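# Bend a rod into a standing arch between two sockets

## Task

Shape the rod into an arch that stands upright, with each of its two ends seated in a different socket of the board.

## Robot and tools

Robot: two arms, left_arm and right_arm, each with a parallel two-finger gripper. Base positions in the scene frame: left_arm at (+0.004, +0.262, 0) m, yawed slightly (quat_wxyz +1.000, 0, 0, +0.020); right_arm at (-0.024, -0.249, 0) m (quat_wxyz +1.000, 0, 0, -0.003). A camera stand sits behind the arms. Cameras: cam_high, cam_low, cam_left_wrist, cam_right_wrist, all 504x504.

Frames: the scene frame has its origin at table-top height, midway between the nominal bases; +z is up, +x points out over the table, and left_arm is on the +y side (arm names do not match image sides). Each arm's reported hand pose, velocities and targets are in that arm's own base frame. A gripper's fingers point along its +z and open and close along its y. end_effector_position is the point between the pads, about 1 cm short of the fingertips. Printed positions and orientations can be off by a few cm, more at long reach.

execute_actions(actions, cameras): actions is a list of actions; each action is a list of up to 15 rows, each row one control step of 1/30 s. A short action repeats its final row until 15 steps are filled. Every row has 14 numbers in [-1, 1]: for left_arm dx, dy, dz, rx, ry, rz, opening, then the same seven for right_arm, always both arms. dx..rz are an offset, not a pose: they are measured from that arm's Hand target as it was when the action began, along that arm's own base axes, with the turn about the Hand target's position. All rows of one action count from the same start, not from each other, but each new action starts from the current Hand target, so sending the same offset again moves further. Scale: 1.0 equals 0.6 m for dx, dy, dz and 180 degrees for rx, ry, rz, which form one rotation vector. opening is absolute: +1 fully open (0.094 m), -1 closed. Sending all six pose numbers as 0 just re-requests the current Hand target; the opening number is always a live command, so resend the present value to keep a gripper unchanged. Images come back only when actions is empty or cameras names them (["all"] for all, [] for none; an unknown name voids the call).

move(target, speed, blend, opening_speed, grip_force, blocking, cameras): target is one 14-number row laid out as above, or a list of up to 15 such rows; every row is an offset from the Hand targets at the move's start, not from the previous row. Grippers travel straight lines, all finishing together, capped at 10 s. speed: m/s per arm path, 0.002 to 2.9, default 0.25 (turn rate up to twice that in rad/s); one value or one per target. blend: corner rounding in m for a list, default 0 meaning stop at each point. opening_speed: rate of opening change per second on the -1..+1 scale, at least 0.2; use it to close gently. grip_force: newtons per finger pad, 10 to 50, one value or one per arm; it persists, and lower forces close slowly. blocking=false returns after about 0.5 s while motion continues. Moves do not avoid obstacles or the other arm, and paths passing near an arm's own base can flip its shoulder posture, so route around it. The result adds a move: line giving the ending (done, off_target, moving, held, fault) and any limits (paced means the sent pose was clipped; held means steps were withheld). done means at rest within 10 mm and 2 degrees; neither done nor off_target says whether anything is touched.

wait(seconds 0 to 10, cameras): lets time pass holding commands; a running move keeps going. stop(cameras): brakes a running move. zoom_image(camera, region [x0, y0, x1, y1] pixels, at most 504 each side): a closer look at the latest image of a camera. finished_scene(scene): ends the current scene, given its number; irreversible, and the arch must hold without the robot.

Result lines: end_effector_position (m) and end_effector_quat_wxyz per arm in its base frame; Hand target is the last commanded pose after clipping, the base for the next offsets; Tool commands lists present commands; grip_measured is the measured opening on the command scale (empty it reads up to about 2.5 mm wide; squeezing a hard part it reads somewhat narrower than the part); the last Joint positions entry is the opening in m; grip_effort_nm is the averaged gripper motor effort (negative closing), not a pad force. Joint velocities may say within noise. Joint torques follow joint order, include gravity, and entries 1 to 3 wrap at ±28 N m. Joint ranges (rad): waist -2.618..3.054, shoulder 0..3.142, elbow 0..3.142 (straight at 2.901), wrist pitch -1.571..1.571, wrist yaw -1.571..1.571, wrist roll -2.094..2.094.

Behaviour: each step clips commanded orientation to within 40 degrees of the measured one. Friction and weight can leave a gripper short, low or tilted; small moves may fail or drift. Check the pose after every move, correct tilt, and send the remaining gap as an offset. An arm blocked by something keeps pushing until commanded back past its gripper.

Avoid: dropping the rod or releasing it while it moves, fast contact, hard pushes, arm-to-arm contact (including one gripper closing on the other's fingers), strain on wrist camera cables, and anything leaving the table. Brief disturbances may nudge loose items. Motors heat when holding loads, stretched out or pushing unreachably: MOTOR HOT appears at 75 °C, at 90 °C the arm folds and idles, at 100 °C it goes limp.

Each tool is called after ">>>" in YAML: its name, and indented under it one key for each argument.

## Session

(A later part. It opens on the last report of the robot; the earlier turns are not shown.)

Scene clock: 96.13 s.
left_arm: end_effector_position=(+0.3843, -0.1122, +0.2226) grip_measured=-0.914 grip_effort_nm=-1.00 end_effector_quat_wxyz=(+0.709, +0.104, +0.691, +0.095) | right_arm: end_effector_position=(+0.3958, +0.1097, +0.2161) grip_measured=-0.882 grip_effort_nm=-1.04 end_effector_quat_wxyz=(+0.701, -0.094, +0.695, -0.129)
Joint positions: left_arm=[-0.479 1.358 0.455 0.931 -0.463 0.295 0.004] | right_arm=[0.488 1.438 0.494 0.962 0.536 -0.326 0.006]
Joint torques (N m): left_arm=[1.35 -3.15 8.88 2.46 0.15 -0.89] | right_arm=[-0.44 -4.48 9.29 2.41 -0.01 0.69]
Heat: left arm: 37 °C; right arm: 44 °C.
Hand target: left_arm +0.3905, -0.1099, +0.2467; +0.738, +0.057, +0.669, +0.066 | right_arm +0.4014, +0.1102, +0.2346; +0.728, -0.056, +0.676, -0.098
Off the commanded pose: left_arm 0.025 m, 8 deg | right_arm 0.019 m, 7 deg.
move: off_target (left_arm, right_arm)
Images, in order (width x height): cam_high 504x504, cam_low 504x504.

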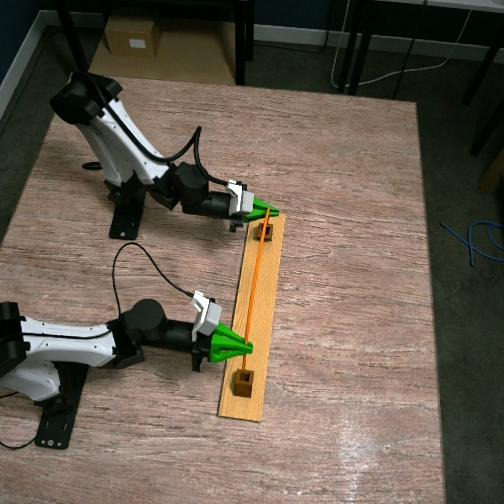

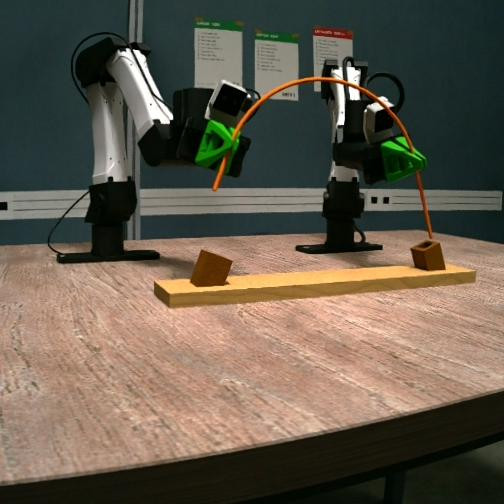

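>>> move:
  target: [0,-0.012,0,0,0,0,-1,0,0.006,-0.09,0,0,0,-1]
  speed: 0.06
  cameras: ["cam_high","cam_low"]

>>> zoom_image:
  camera: "cam_high"
  region: [190, 180, 310, 400]

>>> zoom_image:
  camera: "cam_low"
  region: [180, 60, 460, 300]

Scene clock: 104.83 s.
left_arm: end_effector_position=(+0.3856, -0.1146, +0.2173) grip_measured=-0.914 grip_effort_nm=-1.01 end_effector_quat_wxyz=(+0.705, +0.106, +0.695, +0.097) | right_arm: end_effector_position=(+0.4035, +0.1133, +0.1808) grip_measured=-0.882 grip_effort_nm=-1.04 end_effector_quat_wxyz=(+0.718, -0.081, +0.680, -0.123)
Joint positions: left_arm=[-0.487 1.376 0.458 0.931 -0.473 0.295 0.004] | right_arm=[0.488 1.681 0.447 1.306 0.538 -0.326 0.006]
Joint torques (N m): left_arm=[-0.17 -3.59 9.46 2.54 0.01 -0.87] | right_arm=[0.59 -5.39 4.67 2.17 0.08 0.68]
Heat: left arm: 37 °C; right arm: 45 °C.
Hand target: left_arm +0.3905, -0.1170, +0.2466; +0.738, +0.057, +0.669, +0.066 | right_arm +0.4014, +0.1138, +0.1806; +0.728, -0.056, +0.676, -0.098
Off the commanded pose: left_arm 0.030 m, 8 deg | right_arm 0.002 m, 4 deg.
move: off_target (left_arm, right_arm)
Images, in order (width x height): cam_high 504x504, cam_low 504x504.

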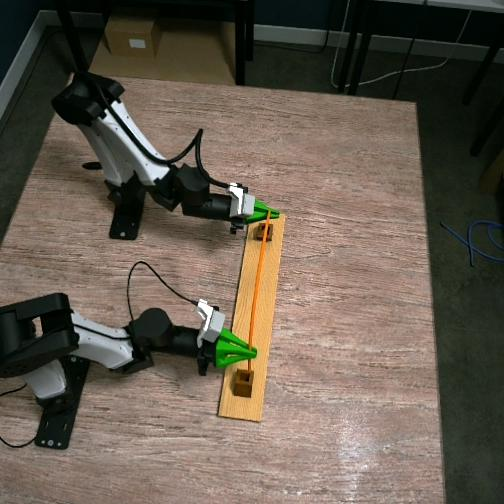

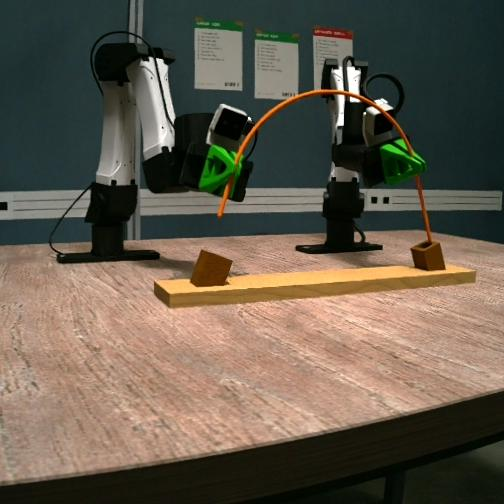

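Scaled by 2.291 from the camera's 504x504 image, which has a finer 720x720 frame.

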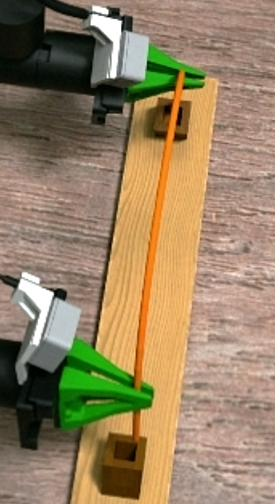

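Scaled by 1.800 from the camera's 504x504 image, which has a finer 720x720 frame.

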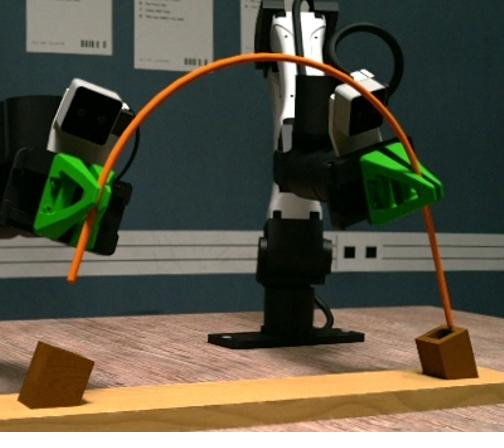

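>>> zoom_image:
  camera: "cam_high"
  region: [240, 195, 300, 255]

>>> zoom_image:
  camera: "cam_low"
  region: [395, 200, 465, 285]

Scaled by 8.400 from the camera's 504x504 image, which has a finer 720x720 frame.

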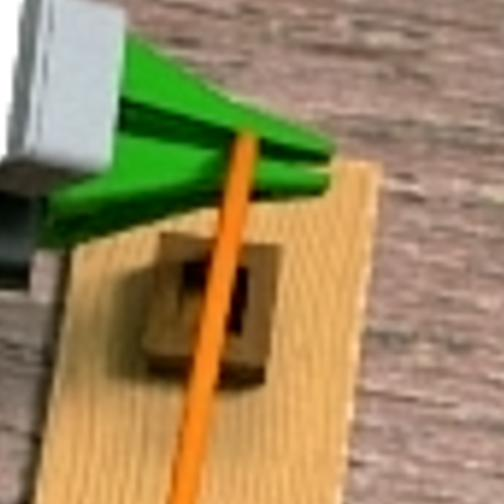

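Scaled by 5.929 from the camera's 504x504 image, which has a finer 720x720 frame.

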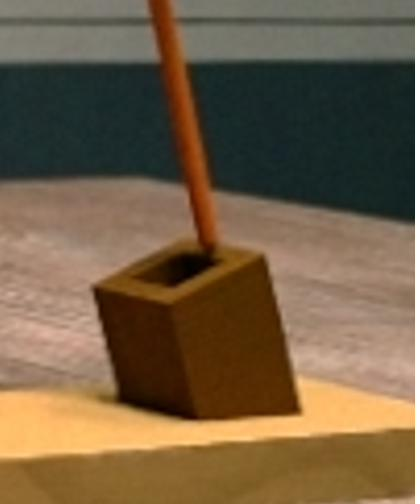

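>>> move:
  target:
    - [0,-0.004,0.006,0,0,0,-1,-0.015,0,0,0,0,0,-1]
    - [0.0,-0.016,0.004,0,0,0,-1,-0.02,-0.004,0,0,0,0,-1]
  speed: 0.05
  cameras: ["cam_high","cam_low"]

>>> zoom_image:
  camera: "cam_high"
  region: [190, 180, 310, 400]

>>> zoom_image:
  camera: "cam_low"
  region: [180, 60, 460, 300]

>>> zoom_image:
  camera: "cam_low"
  region: [395, 200, 465, 285]

Scene clock: 109.30 s.
left_arm: end_effector_position=(+0.3857, -0.1228, +0.2182) grip_measured=-0.914 grip_effort_nm=-1.01 end_effector_quat_wxyz=(+0.703, +0.107, +0.696, +0.100) | right_arm: end_effector_position=(+0.3937, +0.1092, +0.1697) grip_measured=-0.882 grip_effort_nm=-1.04 end_effector_quat_wxyz=(+0.710, -0.081, +0.687, -0.130)
Joint positions: left_arm=[-0.519 1.389 0.478 0.92 -0.509 0.298 0.004] | right_arm=[0.5 1.681 0.402 1.329 0.562 -0.326 0.006]
Joint torques (N m): left_arm=[-0.32 -3.69 9.54 2.57 0.04 -0.86] | right_arm=[0.8 -8.51 4.36 2.18 -0.01 0.65]
Heat: left arm: 38 °C; right arm: 46 °C.
Hand target: left_arm +0.3905, -0.1265, +0.2489; +0.738, +0.057, +0.669, +0.066 | right_arm +0.3894, +0.1114, +0.1806; +0.728, -0.056, +0.676, -0.098
Off the commanded pose: left_arm 0.031 m, 9 deg | right_arm 0.012 m, 5 deg.
move: off_target (left_arm, right_arm)
Images, in order (width x height): cam_high 504x504, cam_low 504x504.

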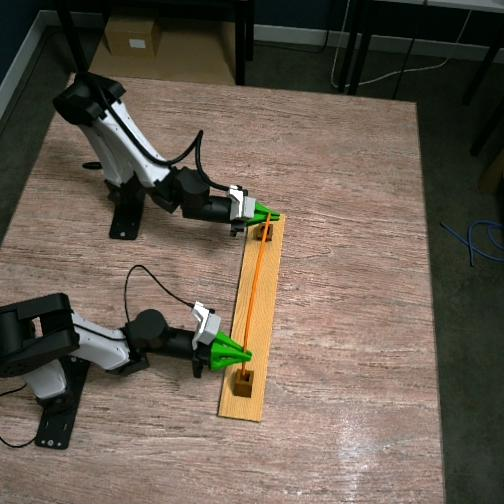

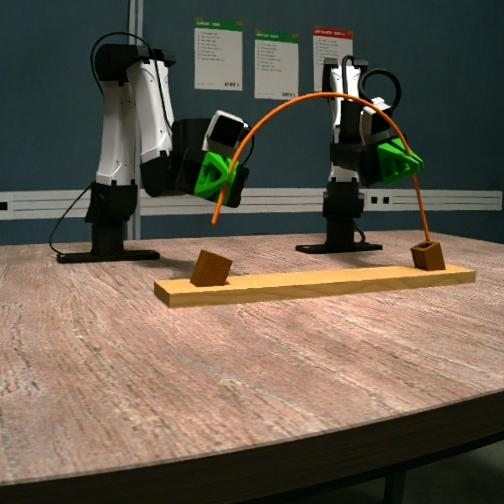

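Scaled by 2.291 from the camera's 504x504 image, which has a finer 720x720 frame.

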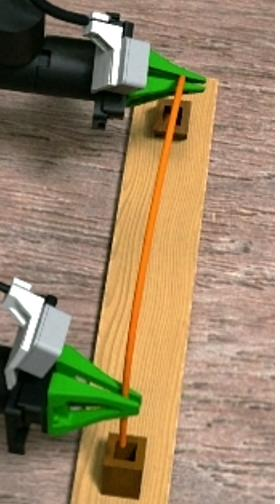

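Scaled by 1.800 from the camera's 504x504 image, which has a finer 720x720 frame.

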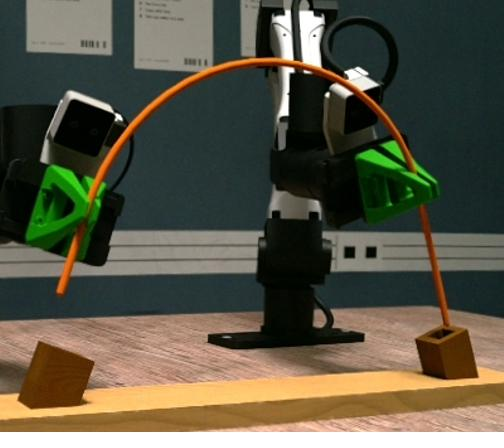

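Scaled by 5.929 from the camera's 504x504 image, which has a finer 720x720 frame.

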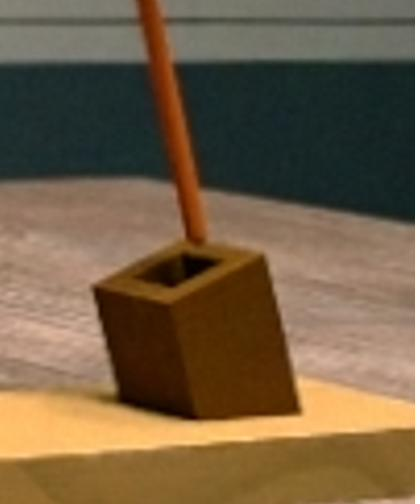

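>>> zoom_image:
  camera: "cam_high"
  region: [240, 195, 300, 255]

>>> zoom_image:
  camera: "cam_high"
  region: [215, 345, 275, 405]

Scaled by 8.400 from the camera's 504x504 image, which has a finer 720x720 frame.

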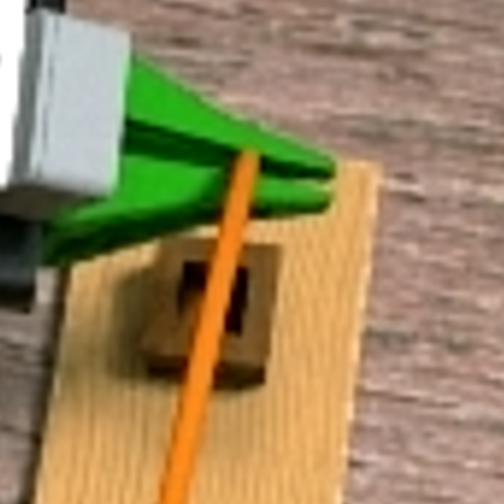

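Scaled by 8.400 from the camera's 504x504 image, which has a finer 720x720 frame.

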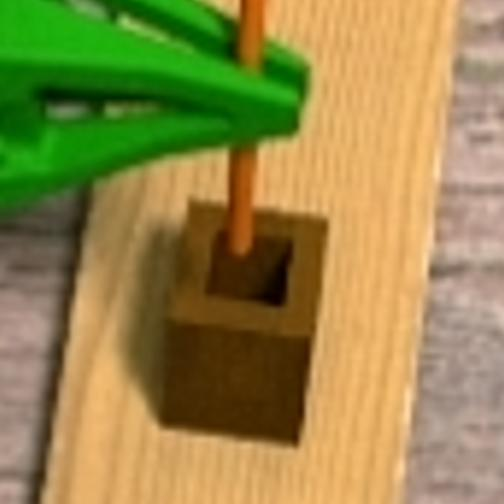

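>>> move:
  target: [0.0,-0.007,-0.015,0,0,0,-1,0.004,0.004,-0.04,0,0,0,-1]
  speed: 0.05
  cameras: ["cam_high","cam_low"]

>>> zoom_image:
  camera: "cam_high"
  region: [190, 180, 310, 400]

>>> zoom_image:
  camera: "cam_low"
  region: [395, 200, 465, 285]

>>> zoom_image:
  camera: "cam_low"
  region: [180, 200, 250, 285]

Scene clock: 113.93 s.
left_arm: end_effector_position=(+0.3874, -0.1264, +0.2118) grip_measured=-0.914 grip_effort_nm=-1.01 end_effector_quat_wxyz=(+0.701, +0.106, +0.697, +0.103) | right_arm: end_effector_position=(+0.3948, +0.1083, +0.1570) grip_measured=-0.882 grip_effort_nm=-1.04 end_effector_quat_wxyz=(+0.717, -0.072, +0.681, -0.130)
Joint positions: left_arm=[-0.532 1.427 0.478 0.955 -0.527 0.298 0.004] | right_arm=[0.5 1.788 0.392 1.471 0.572 -0.325 0.006]
Joint torques (N m): left_arm=[-0.47 -3.81 8.42 2.72 0.08 -0.85] | right_arm=[1.17 -5.39 3.79 2.21 -0.06 0.65]
Heat: left arm: 38 °C; right arm: 46 °C.
Hand target: left_arm +0.3905, -0.1307, +0.2400; +0.738, +0.057, +0.669, +0.066 | right_arm +0.3918, +0.1138, +0.1566; +0.728, -0.056, +0.676, -0.098
Off the commanded pose: left_arm 0.029 m, 9 deg | right_arm 0.006 m, 4 deg.
move: off_target (left_arm, right_arm)
Images, in order (width x height): cam_high 504x504, cam_low 504x504.

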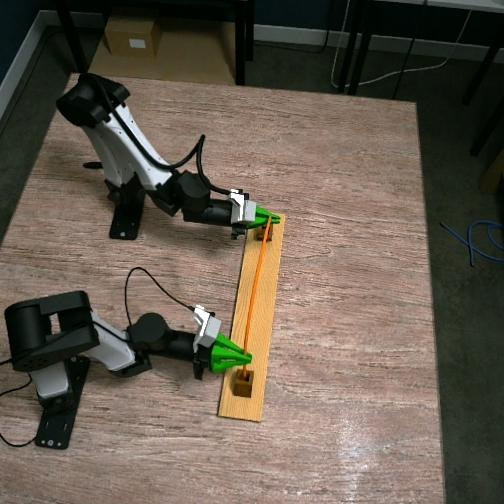

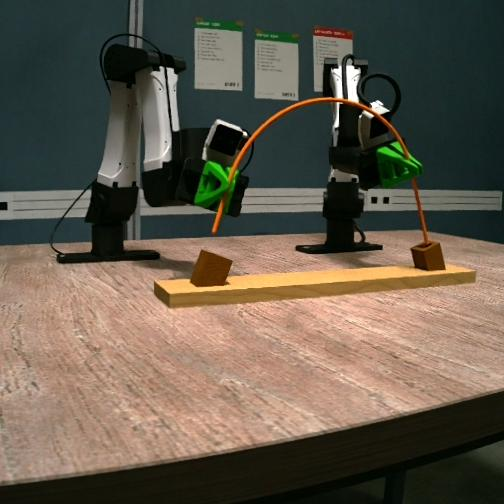

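Scaled by 2.291 from the camera's 504x504 image, which has a finer 720x720 frame.

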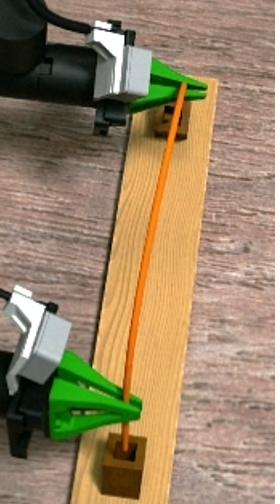

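Scaled by 5.929 from the camera's 504x504 image, which has a finer 720x720 frame.

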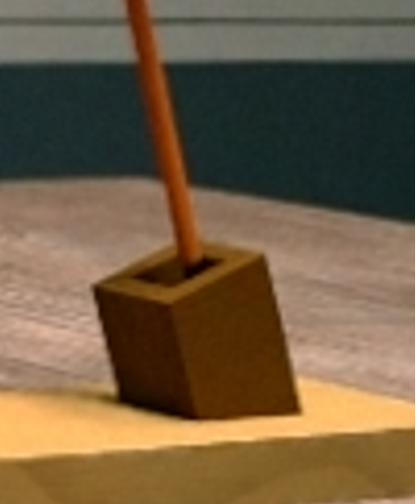

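Scaled by 5.929 from the camera's 504x504 image, which has a finer 720x720 frame.

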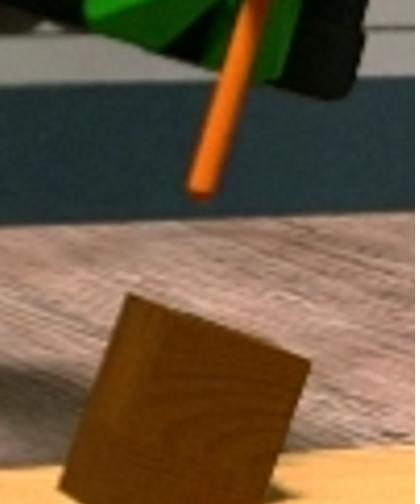

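>>> zoom_image:
  camera: "cam_high"
  region: [215, 345, 275, 405]

>>> zoom_image:
  camera: "cam_high"
  region: [240, 195, 300, 255]

Scaled by 8.400 from the camera's 504x504 image, which has a finer 720x720 frame.

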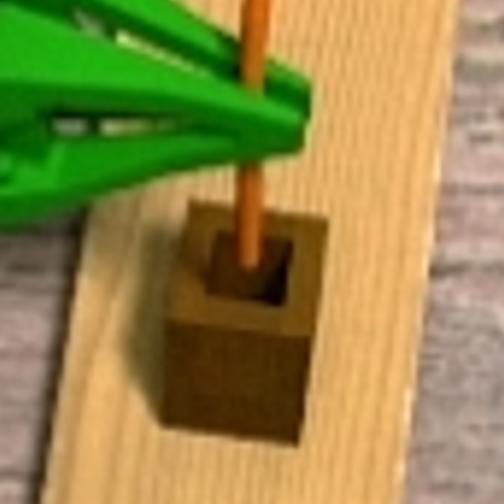

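Scaled by 8.400 from the camera's 504x504 image, which has a finer 720x720 frame.

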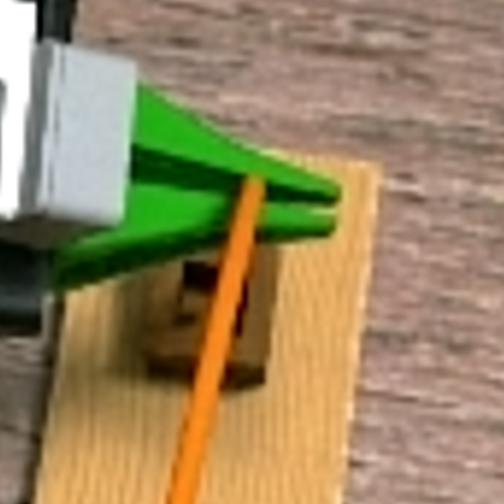

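>>> move:
  target: [-0.004,-0.003,-0.015,0,0,0,-1,0.0,0.008,-0.04,0,0,0,-1]
  speed: 0.05
  cameras: ["cam_high","cam_low"]

>>> zoom_image:
  camera: "cam_high"
  region: [215, 345, 275, 405]

>>> zoom_image:
  camera: "cam_low"
  region: [395, 200, 465, 285]

>>> zoom_image:
  camera: "cam_low"
  region: [180, 200, 250, 285]

Scene clock: 119.67 s.
left_arm: end_effector_position=(+0.3889, -0.1284, +0.2068) grip_measured=-0.914 grip_effort_nm=-1.00 end_effector_quat_wxyz=(+0.700, +0.105, +0.698, +0.108) | right_arm: end_effector_position=(+0.3948, +0.1111, +0.1293) grip_measured=-0.882 grip_effort_nm=-1.04 end_effector_quat_wxyz=(+0.699, -0.073, +0.700, -0.131)
Joint positions: left_arm=[-0.54 1.458 0.478 0.984 -0.542 0.305 0.004] | right_arm=[0.515 1.875 0.392 1.495 0.598 -0.296 0.006]
Joint torques (N m): left_arm=[-0.61 -4.23 6.39 2.87 0.12 -0.94] | right_arm=[1.33 -5.56 3.48 2.4 -0.1 0.55]
Heat: left arm: 38 °C; right arm: 48 °C.
Hand target: left_arm +0.3881, -0.1326, +0.2309; +0.738, +0.057, +0.669, +0.066 | right_arm +0.3918, +0.1186, +0.1326; +0.728, -0.055, +0.676, -0.098
Off the commanded pose: left_arm 0.025 m, 9 deg | right_arm 0.009 m, 6 deg.
joint sent to its limit (right arm) — joint 4 (wrist pitch), upper limit. The joint targets still meet the commanded pose.
move: off_target (left_arm, right_arm)
Images, in order (width x height): cam_high 504x504, cam_low 504x504.

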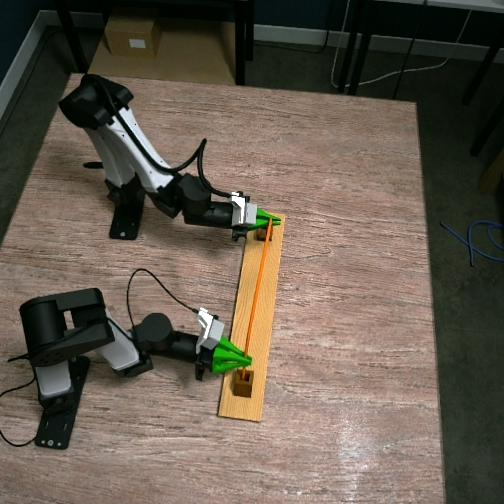

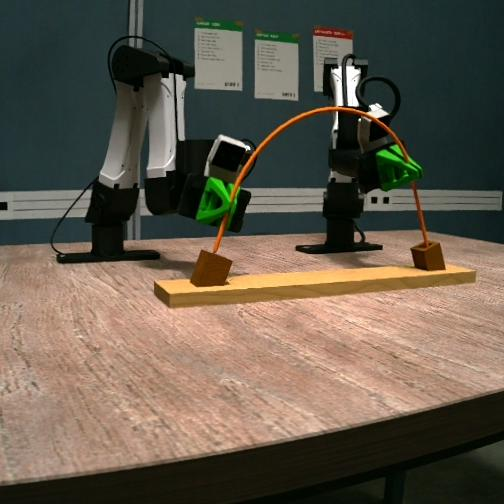

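Scaled by 8.400 from the camera's 504x504 image, which has a finer 720x720 frame.

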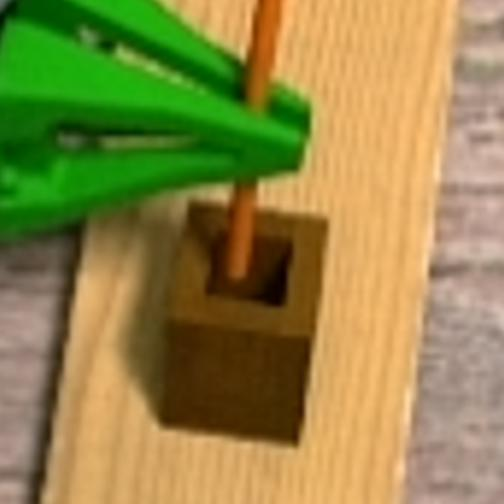

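Scaled by 5.929 from the camera's 504x504 image, which has a finer 720x720 frame.

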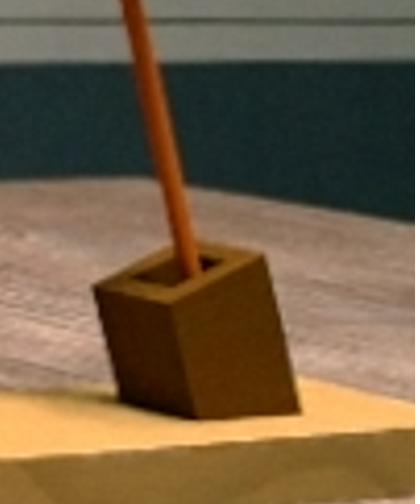

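Scaled by 5.929 from the camera's 504x504 image, which has a finer 720x720 frame.

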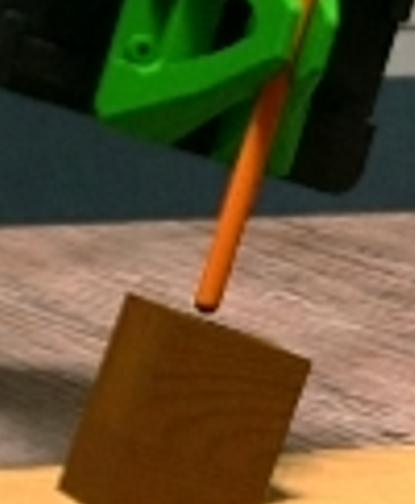

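>>> move:
  target:
    - [0,0,0,0,0,0,-1,0.004,0.012,0,0,0.02,0,-1]
    - [0,0,-0.018,0,0,0,-1,0.004,0.014,-0.04,0,0.025,0,-1]
  speed: 0.05
  cameras: ["cam_high","cam_low"]

>>> zoom_image:
  camera: "cam_high"
  region: [215, 345, 275, 405]

>>> zoom_image:
  camera: "cam_low"
  region: [180, 60, 460, 300]

Scene clock: 123.90 s.
left_arm: end_effector_position=(+0.3879, -0.1270, +0.1922) grip_measured=-0.914 grip_effort_nm=-1.01 end_effector_quat_wxyz=(+0.695, +0.109, +0.702, +0.113) | right_arm: end_effector_position=(+0.3920, +0.1138, +0.1010) grip_measured=-0.882 grip_effort_nm=-1.04 end_effector_quat_wxyz=(+0.675, -0.075, +0.721, -0.136)
Joint positions: left_arm=[-0.54 1.498 0.451 1.036 -0.546 0.309 0.004] | right_arm=[0.536 1.95 0.392 1.495 0.63 -0.266 0.006]
Joint torques (N m): left_arm=[-0.64 -4.37 6.53 2.99 0.17 -0.98] | right_arm=[1.58 -5.42 5.09 2.41 -0.14 0.58]
Heat: left arm: 38 °C; right arm: 49 °C.
Hand target: left_arm +0.3881, -0.1325, +0.2203; +0.738, +0.057, +0.669, +0.066 | right_arm +0.3942, +0.1270, +0.1085; +0.701, -0.059, +0.704, -0.096
Off the commanded pose: left_arm 0.028 m, 10 deg | right_arm 0.015 m, 6 deg.
joint sent to its limit (right arm) — joint 4 (wrist pitch), upper limit. The joint targets still meet the commanded pose.
move: off_target (left_arm, right_arm)
Images, in order (width x height): cam_high 504x504, cam_low 504x504.

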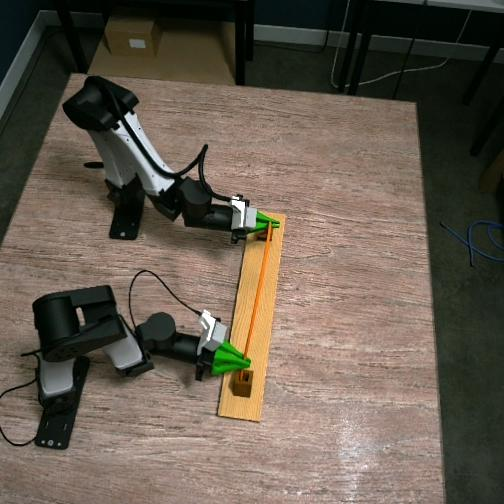

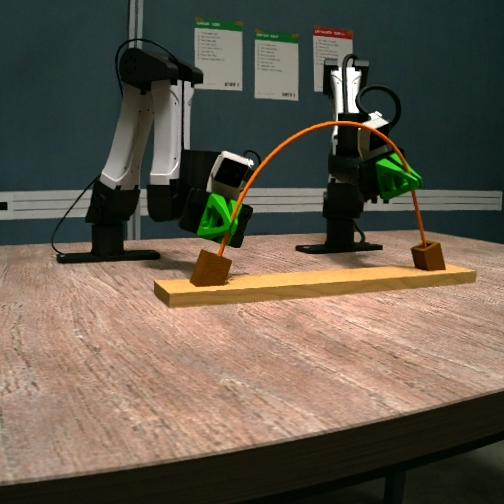

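Scaled by 8.400 from the camera's 504x504 image, which has a finer 720x720 frame.

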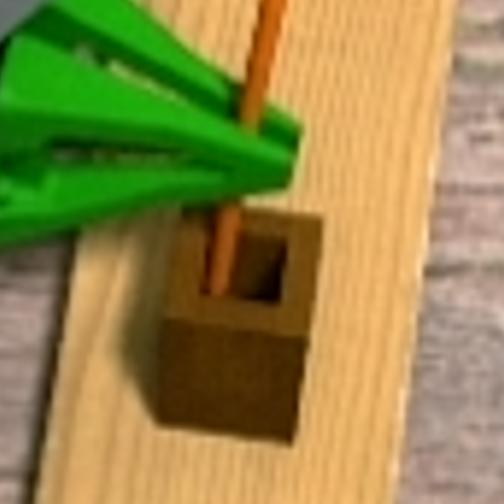

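Scaled by 1.800 from the camera's 504x504 image, which has a finer 720x720 frame.

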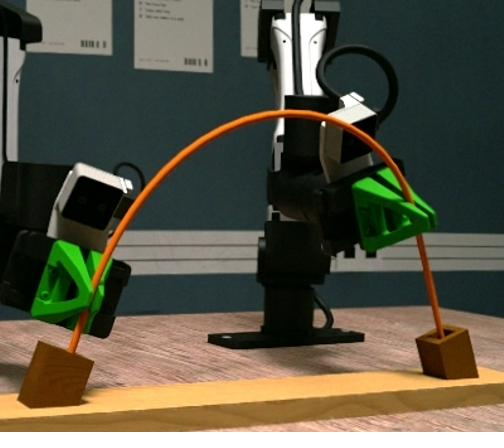

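>>> move:
  target: [0,0,-0.035,0,0,0,-1,0.004,0.012,-0.035,0,0.01,0,-1]
  speed: 0.04
  cameras: ["cam_high","cam_low"]

>>> zoom_image:
  camera: "cam_low"
  region: [180, 60, 460, 300]

>>> zoom_image:
  camera: "cam_high"
  region: [190, 180, 310, 400]

Scene clock: 127.30 s.
left_arm: end_effector_position=(+0.3889, -0.1275, +0.1784) grip_measured=-0.914 grip_effort_nm=-1.01 end_effector_quat_wxyz=(+0.703, +0.102, +0.695, +0.110) | right_arm: end_effector_position=(+0.3963, +0.1129, +0.0922) grip_measured=-0.882 grip_effort_nm=-1.04 end_effector_quat_wxyz=(+0.668, -0.058, +0.725, -0.153)
Joint positions: left_arm=[-0.54 1.595 0.422 1.189 -0.548 0.31 0.004] | right_arm=[0.552 2.001 0.429 1.495 0.696 -0.256 0.006]
Joint torques (N m): left_arm=[-0.64 -4.46 5.6 2.76 0.18 -0.98] | right_arm=[2.03 -3.64 3.97 2.38 -0.53 0.73]
Heat: left arm: 38 °C; right arm: 50 °C.
Hand target: left_arm +0.3881, -0.1326, +0.1992; +0.738, +0.057, +0.669, +0.066 | right_arm +0.3966, +0.1342, +0.0875; +0.690, -0.061, +0.715, -0.095
Off the commanded pose: left_arm 0.022 m, 9 deg | right_arm 0.022 m, 7 deg.
joint sent to its limit (right arm) — joint 4 (wrist pitch), upper limit. The joint targets still meet the commanded pose.
move: off_target (left_arm, right_arm)
Images, in order (width x height): cam_high 504x504, cam_low 504x504.

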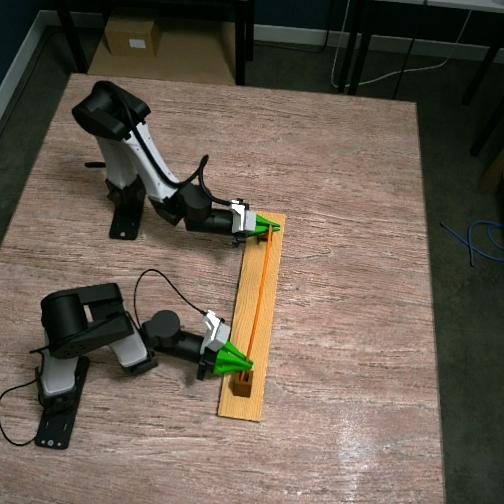

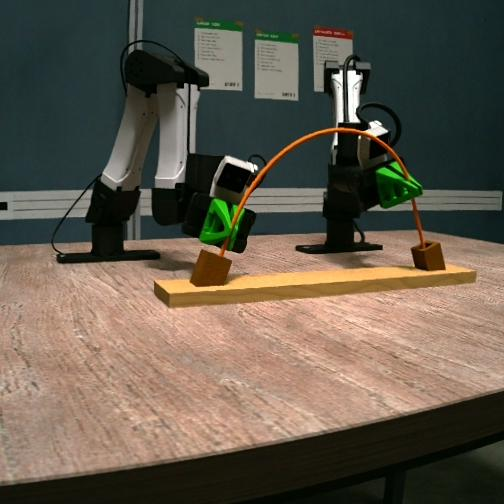

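Scaled by 1.800 from the camera's 504x504 image, which has a finer 720x720 frame.

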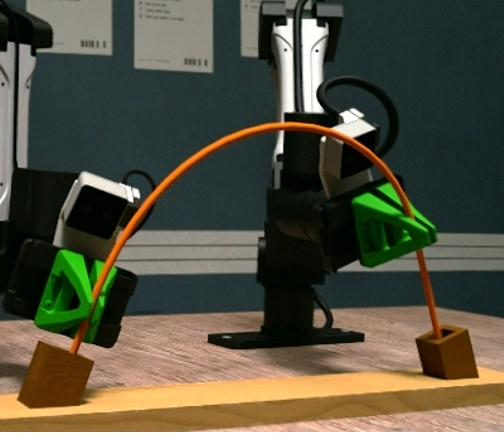

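Scaled by 2.291 from the camera's 504x504 image, which has a finer 720x720 frame.

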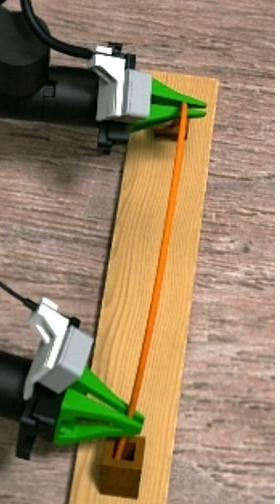

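>>> move:
  target: [0,0.003,-0.03,0,0,0,-1,0,-0.012,0.006,0,0.0,0,-1]
  speed: 0.04
  cameras: ["cam_high","cam_low"]

>>> zoom_image:
  camera: "cam_low"
  region: [180, 60, 460, 300]

>>> zoom_image:
  camera: "cam_high"
  region: [190, 180, 310, 400]

Scene clock: 130.43 s.
left_arm: end_effector_position=(+0.3894, -0.1277, +0.1767) grip_measured=-0.914 grip_effort_nm=-1.01 end_effector_quat_wxyz=(+0.724, +0.092, +0.676, +0.106) | right_arm: end_effector_position=(+0.3967, +0.1128, +0.0922) grip_measured=-0.882 grip_effort_nm=-1.04 end_effector_quat_wxyz=(+0.669, -0.059, +0.725, -0.152)
Joint positions: left_arm=[-0.54 1.684 0.405 1.361 -0.549 0.322 0.004] | right_arm=[0.549 2.001 0.429 1.495 0.69 -0.256 0.006]
Joint torques (N m): left_arm=[-0.32 -3.93 4.38 2.26 0.23 -1.1] | right_arm=[0.4 -5.61 2.69 2.38 -0.68 0.68]
Heat: left arm: 38 °C; right arm: 50 °C.
Hand target: left_arm +0.3881, -0.1309, +0.1812; +0.738, +0.057, +0.669, +0.066 | right_arm +0.3966, +0.1270, +0.0911; +0.690, -0.061, +0.715, -0.095
Off the commanded pose: left_arm 0.006 m, 6 deg | right_arm 0.014 m, 7 deg.
joint sent to its limit (right arm) — joint 4 (wrist pitch), upper limit. The joint targets still meet the commanded pose.
move: off_target (left_arm, right_arm)
Images, in order (width x height): cam_high 504x504, cam_low 504x504.

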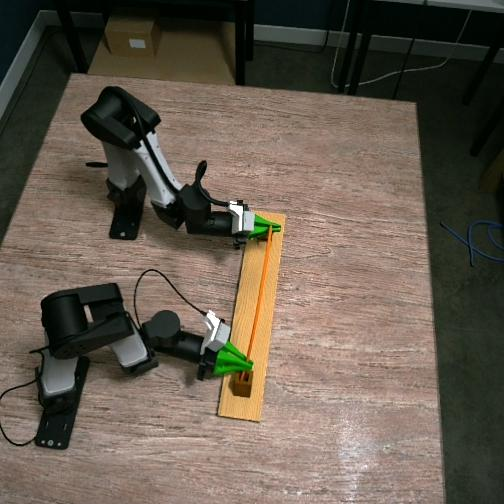

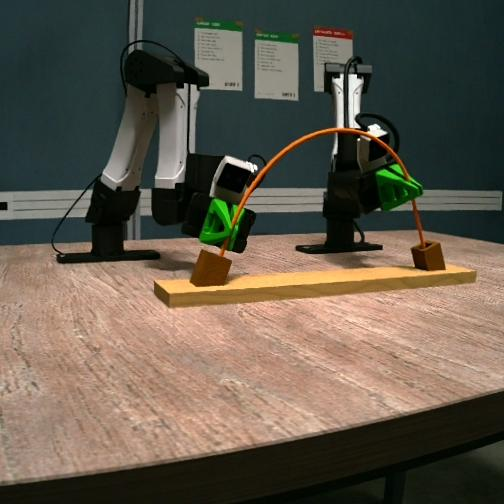

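Scaled by 1.800 from the camera's 504x504 image, which has a finer 720x720 frame.

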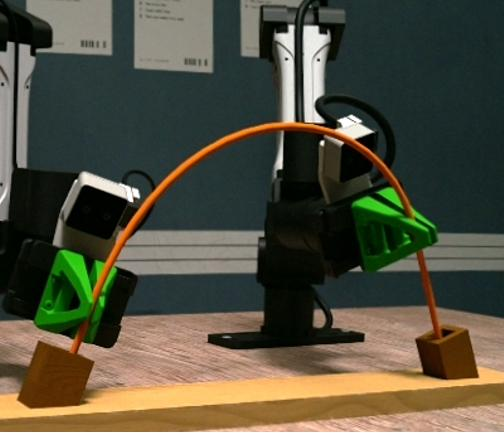

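Scaled by 2.291 from the camera's 504x504 image, which has a finer 720x720 frame.

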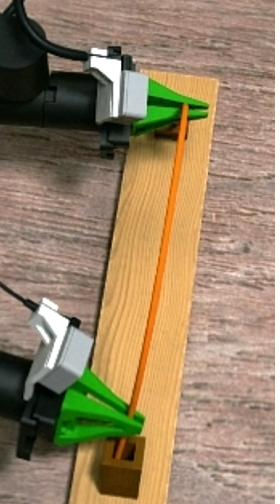

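>>> move:
  target:
    - [0.001,0.003,-0.004,0.034,0.009,0.005,-1,0,-0.014,0.001,-0.025,0.012,-0.028,-1]
    - [0.001,0.003,-0.004,0.034,0.009,0.005,-0.75,0,-0.014,0.001,-0.025,0.012,-0.028,-0.75]
  speed: 0.05
  opening_speed: 0.2
  cameras: ["cam_high","cam_low","cam_left_wrist","cam_right_wrist"]

>>> zoom_image:
  camera: "cam_low"
  region: [180, 60, 460, 300]

>>> zoom_image:
  camera: "cam_high"
  region: [190, 180, 310, 400]

Scene clock: 136.93 s.
left_arm: end_effector_position=(+0.3894, -0.1249, +0.1757) grip_measured=-0.751 grip_effort_nm=0.05 end_effector_quat_wxyz=(+0.720, +0.096, +0.677, +0.121) | right_arm: end_effector_position=(+0.3945, +0.1043, +0.0932) grip_measured=-0.752 grip_effort_nm=0.09 end_effector_quat_wxyz=(+0.663, -0.042, +0.725, -0.179)
Joint positions: left_arm=[-0.54 1.684 0.405 1.357 -0.565 0.35 0.012] | right_arm=[0.557 2.001 0.433 1.492 0.762 -0.269 0.012]
Joint torques (N m): left_arm=[-0.12 -5.59 4.71 1.78 0.32 -0.32] | right_arm=[1.17 -7.8 4.21 1.72 -0.39 0.25]
Heat: left arm: 37 °C; right arm: 51 °C.
Hand target: left_arm +0.3887, -0.1291, +0.1789; +0.724, +0.092, +0.675, +0.106 | right_arm +0.3966, +0.1186, +0.0917; +0.669, -0.058, +0.725, -0.152
Off the commanded pose: left_arm 0.005 m, 2 deg | right_arm 0.015 m, 4 deg.
move: off_target (right_arm); target 2's new opening was sent with left_arm's hand 0.003 m and 4 deg from that target

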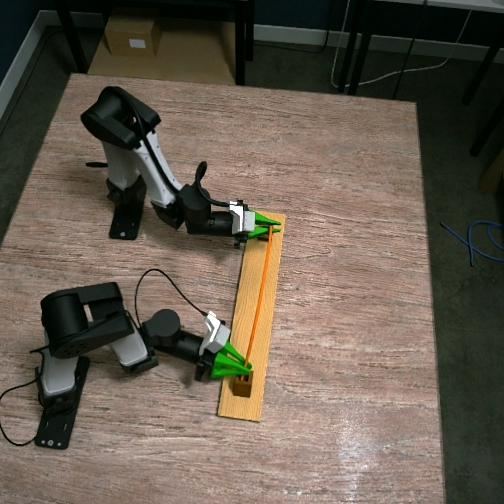

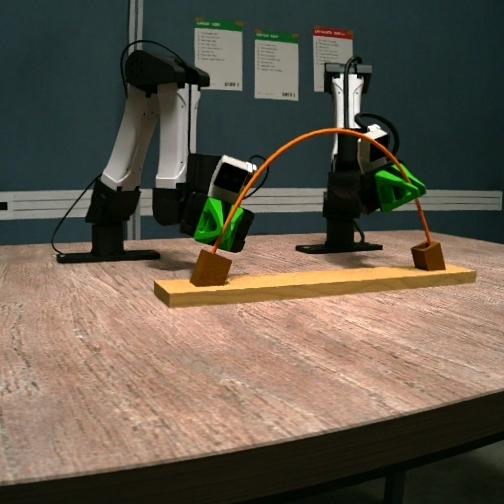

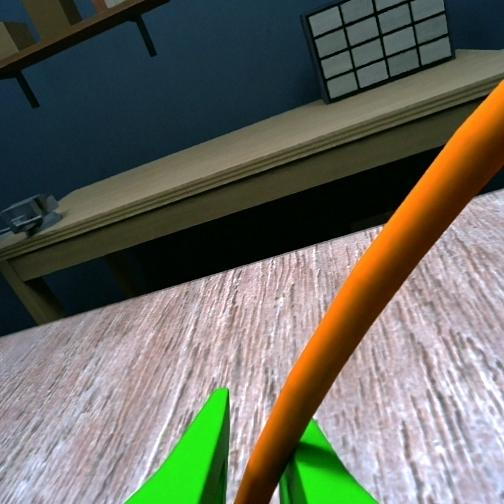

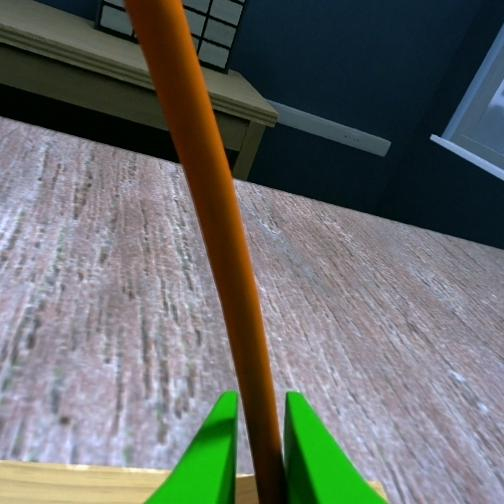

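Scaled by 1.800 from the camera's 504x504 image, which has a finer 720x720 frame.

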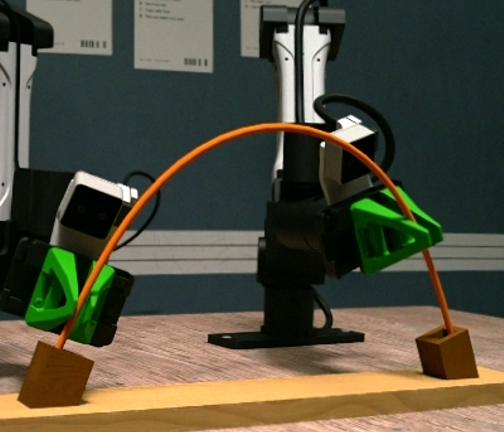

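Scaled by 2.291 from the camera's 504x504 image, which has a finer 720x720 frame.

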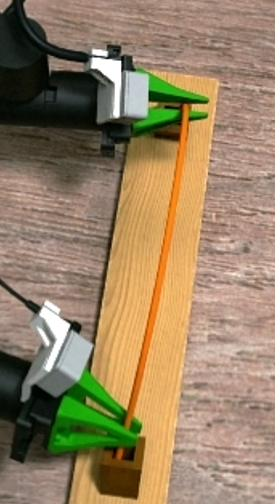

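>>> move:
  target:
    - [0,0,0,0,0,0,-0.35,0,-0.006,0,0,0,0,-0.35]
    - [-0.09,-0.002,-0.004,0,0,0,-0.35,-0.09,0.009,0.004,0,0,0,-0.35]
  speed: 0.06
  opening_speed: 0.3
  cameras: ["cam_high","cam_low"]

>>> zoom_image:
  camera: "cam_high"
  region: [190, 180, 310, 400]

Scene clock: 141.73 s.
left_arm: end_effector_position=(+0.3374, -0.1329, +0.1621) grip_measured=-0.351 grip_effort_nm=0.10 end_effector_quat_wxyz=(+0.709, +0.111, +0.687, +0.110) | right_arm: end_effector_position=(+0.3440, +0.1230, +0.0748) grip_measured=-0.352 grip_effort_nm=0.10 end_effector_quat_wxyz=(+0.642, -0.085, +0.742, -0.172)
Joint positions: left_arm=[-0.679 1.568 0.239 1.368 -0.672 0.337 0.03] | right_arm=[0.709 1.959 0.288 1.494 0.85 -0.243 0.03]
Joint torques (N m): left_arm=[-0.23 -5.9 4.1 2.12 -0.02 -0.04] | right_arm=[0.75 -10.1 2 2.33 0.16 0.18]
Heat: left arm: 37 °C; right arm: 51 °C.
Hand target: left_arm +0.3347, -0.1302, +0.1764; +0.724, +0.092, +0.675, +0.106 | right_arm +0.3426, +0.1241, +0.0941; +0.669, -0.058, +0.725, -0.152
Off the commanded pose: left_arm 0.015 m, 3 deg | right_arm 0.019 m, 5 deg.
joint sent to its limit (right arm) — joint 4 (wrist pitch), upper limit. The joint targets still meet the commanded pose.
move: off_target (left_arm, right_arm)
Images, in order (width x height): cam_high 504x504, cam_low 504x504.

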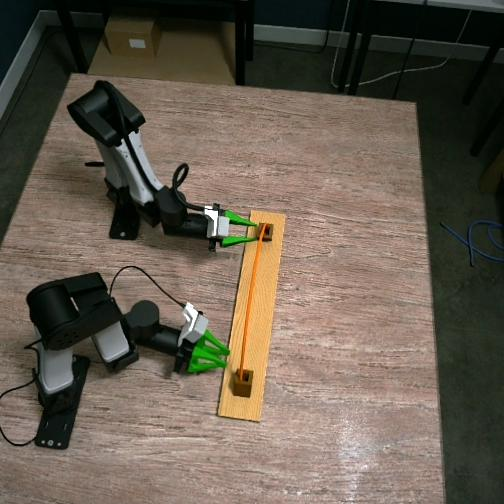

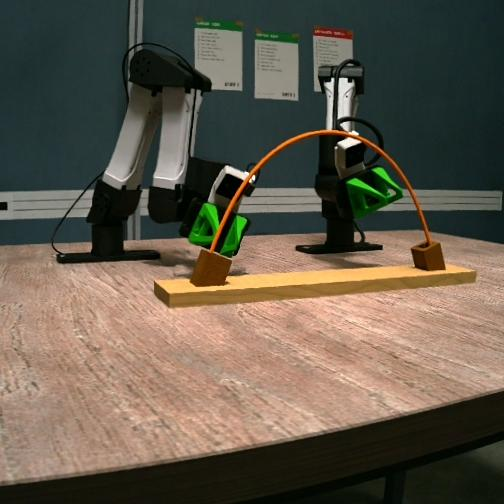

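Scaled by 2.291 from the camera's 504x504 image, which has a finer 720x720 frame.

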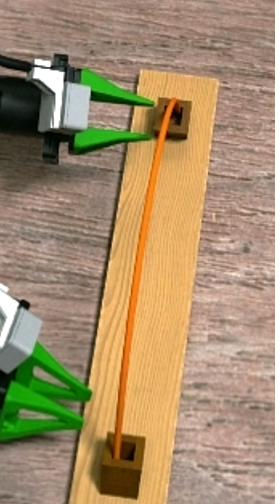

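>>> move:
  target: [-0.08,0.0,0.02,0,0,0,-0.35,-0.08,0.0,0.04,0,0.02,0,-0.35]
  speed: 0.15
  cameras: ["cam_high","cam_low"]

>>> zoom_image:
  camera: "cam_high"
  region: [190, 180, 310, 400]

Scene clock: 144.73 s.
left_arm: end_effector_position=(+0.2887, -0.1328, +0.1805) grip_measured=-0.351 grip_effort_nm=0.10 end_effector_quat_wxyz=(+0.717, +0.105, +0.681, +0.106) | right_arm: end_effector_position=(+0.2951, +0.1226, +0.1131) grip_measured=-0.352 grip_effort_nm=0.10 end_effector_quat_wxyz=(+0.641, -0.071, +0.748, -0.157)
Joint positions: left_arm=[-0.854 1.304 0.133 1.248 -0.847 0.358 0.03] | right_arm=[0.871 1.515 0.181 1.093 1.003 -0.132 0.03]
Joint torques (N m): left_arm=[-0.2 -3.67 5 1.84 -0.01 0.03] | right_arm=[0.75 -6.46 5.44 1.53 0.25 0.18]
Heat: left arm: 37 °C; right arm: 51 °C.
Hand target: left_arm +0.2867, -0.1302, +0.1883; +0.724, +0.092, +0.675, +0.106 | right_arm +0.2946, +0.1241, +0.1182; +0.646, -0.063, +0.746, -0.150
Off the commanded pose: left_arm 0.009 m, 2 deg | right_arm 0.005 m, 1 deg.
move: done
Images, in order (width x height): cam_high 504x504, cam_low 504x504.

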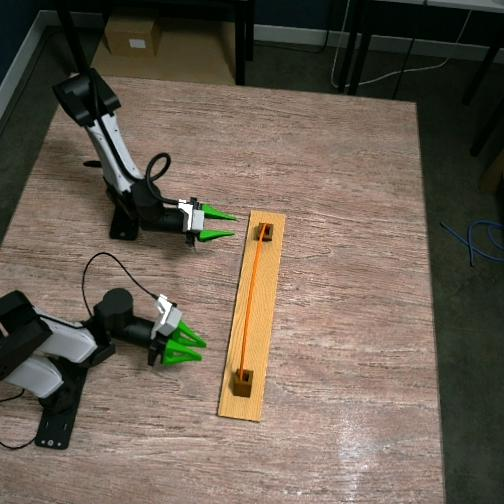

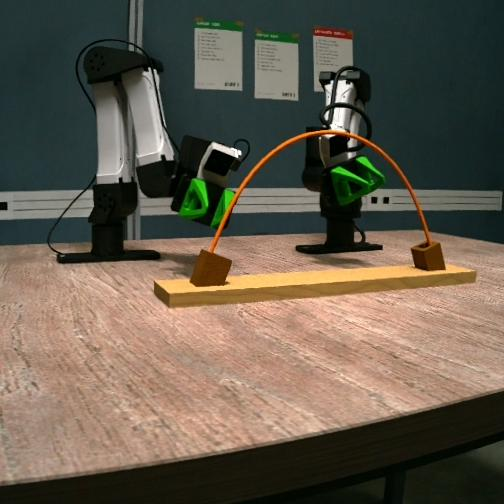

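Scaled by 2.291 from the camera's 504x504 image, which has a finer 720x720 frame.

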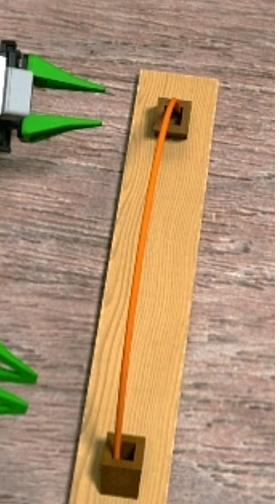

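Stable and nearly upright, with both ends in the sockets.

>>> finished_scene:
  scene: 3

The scene is finished: the task was done.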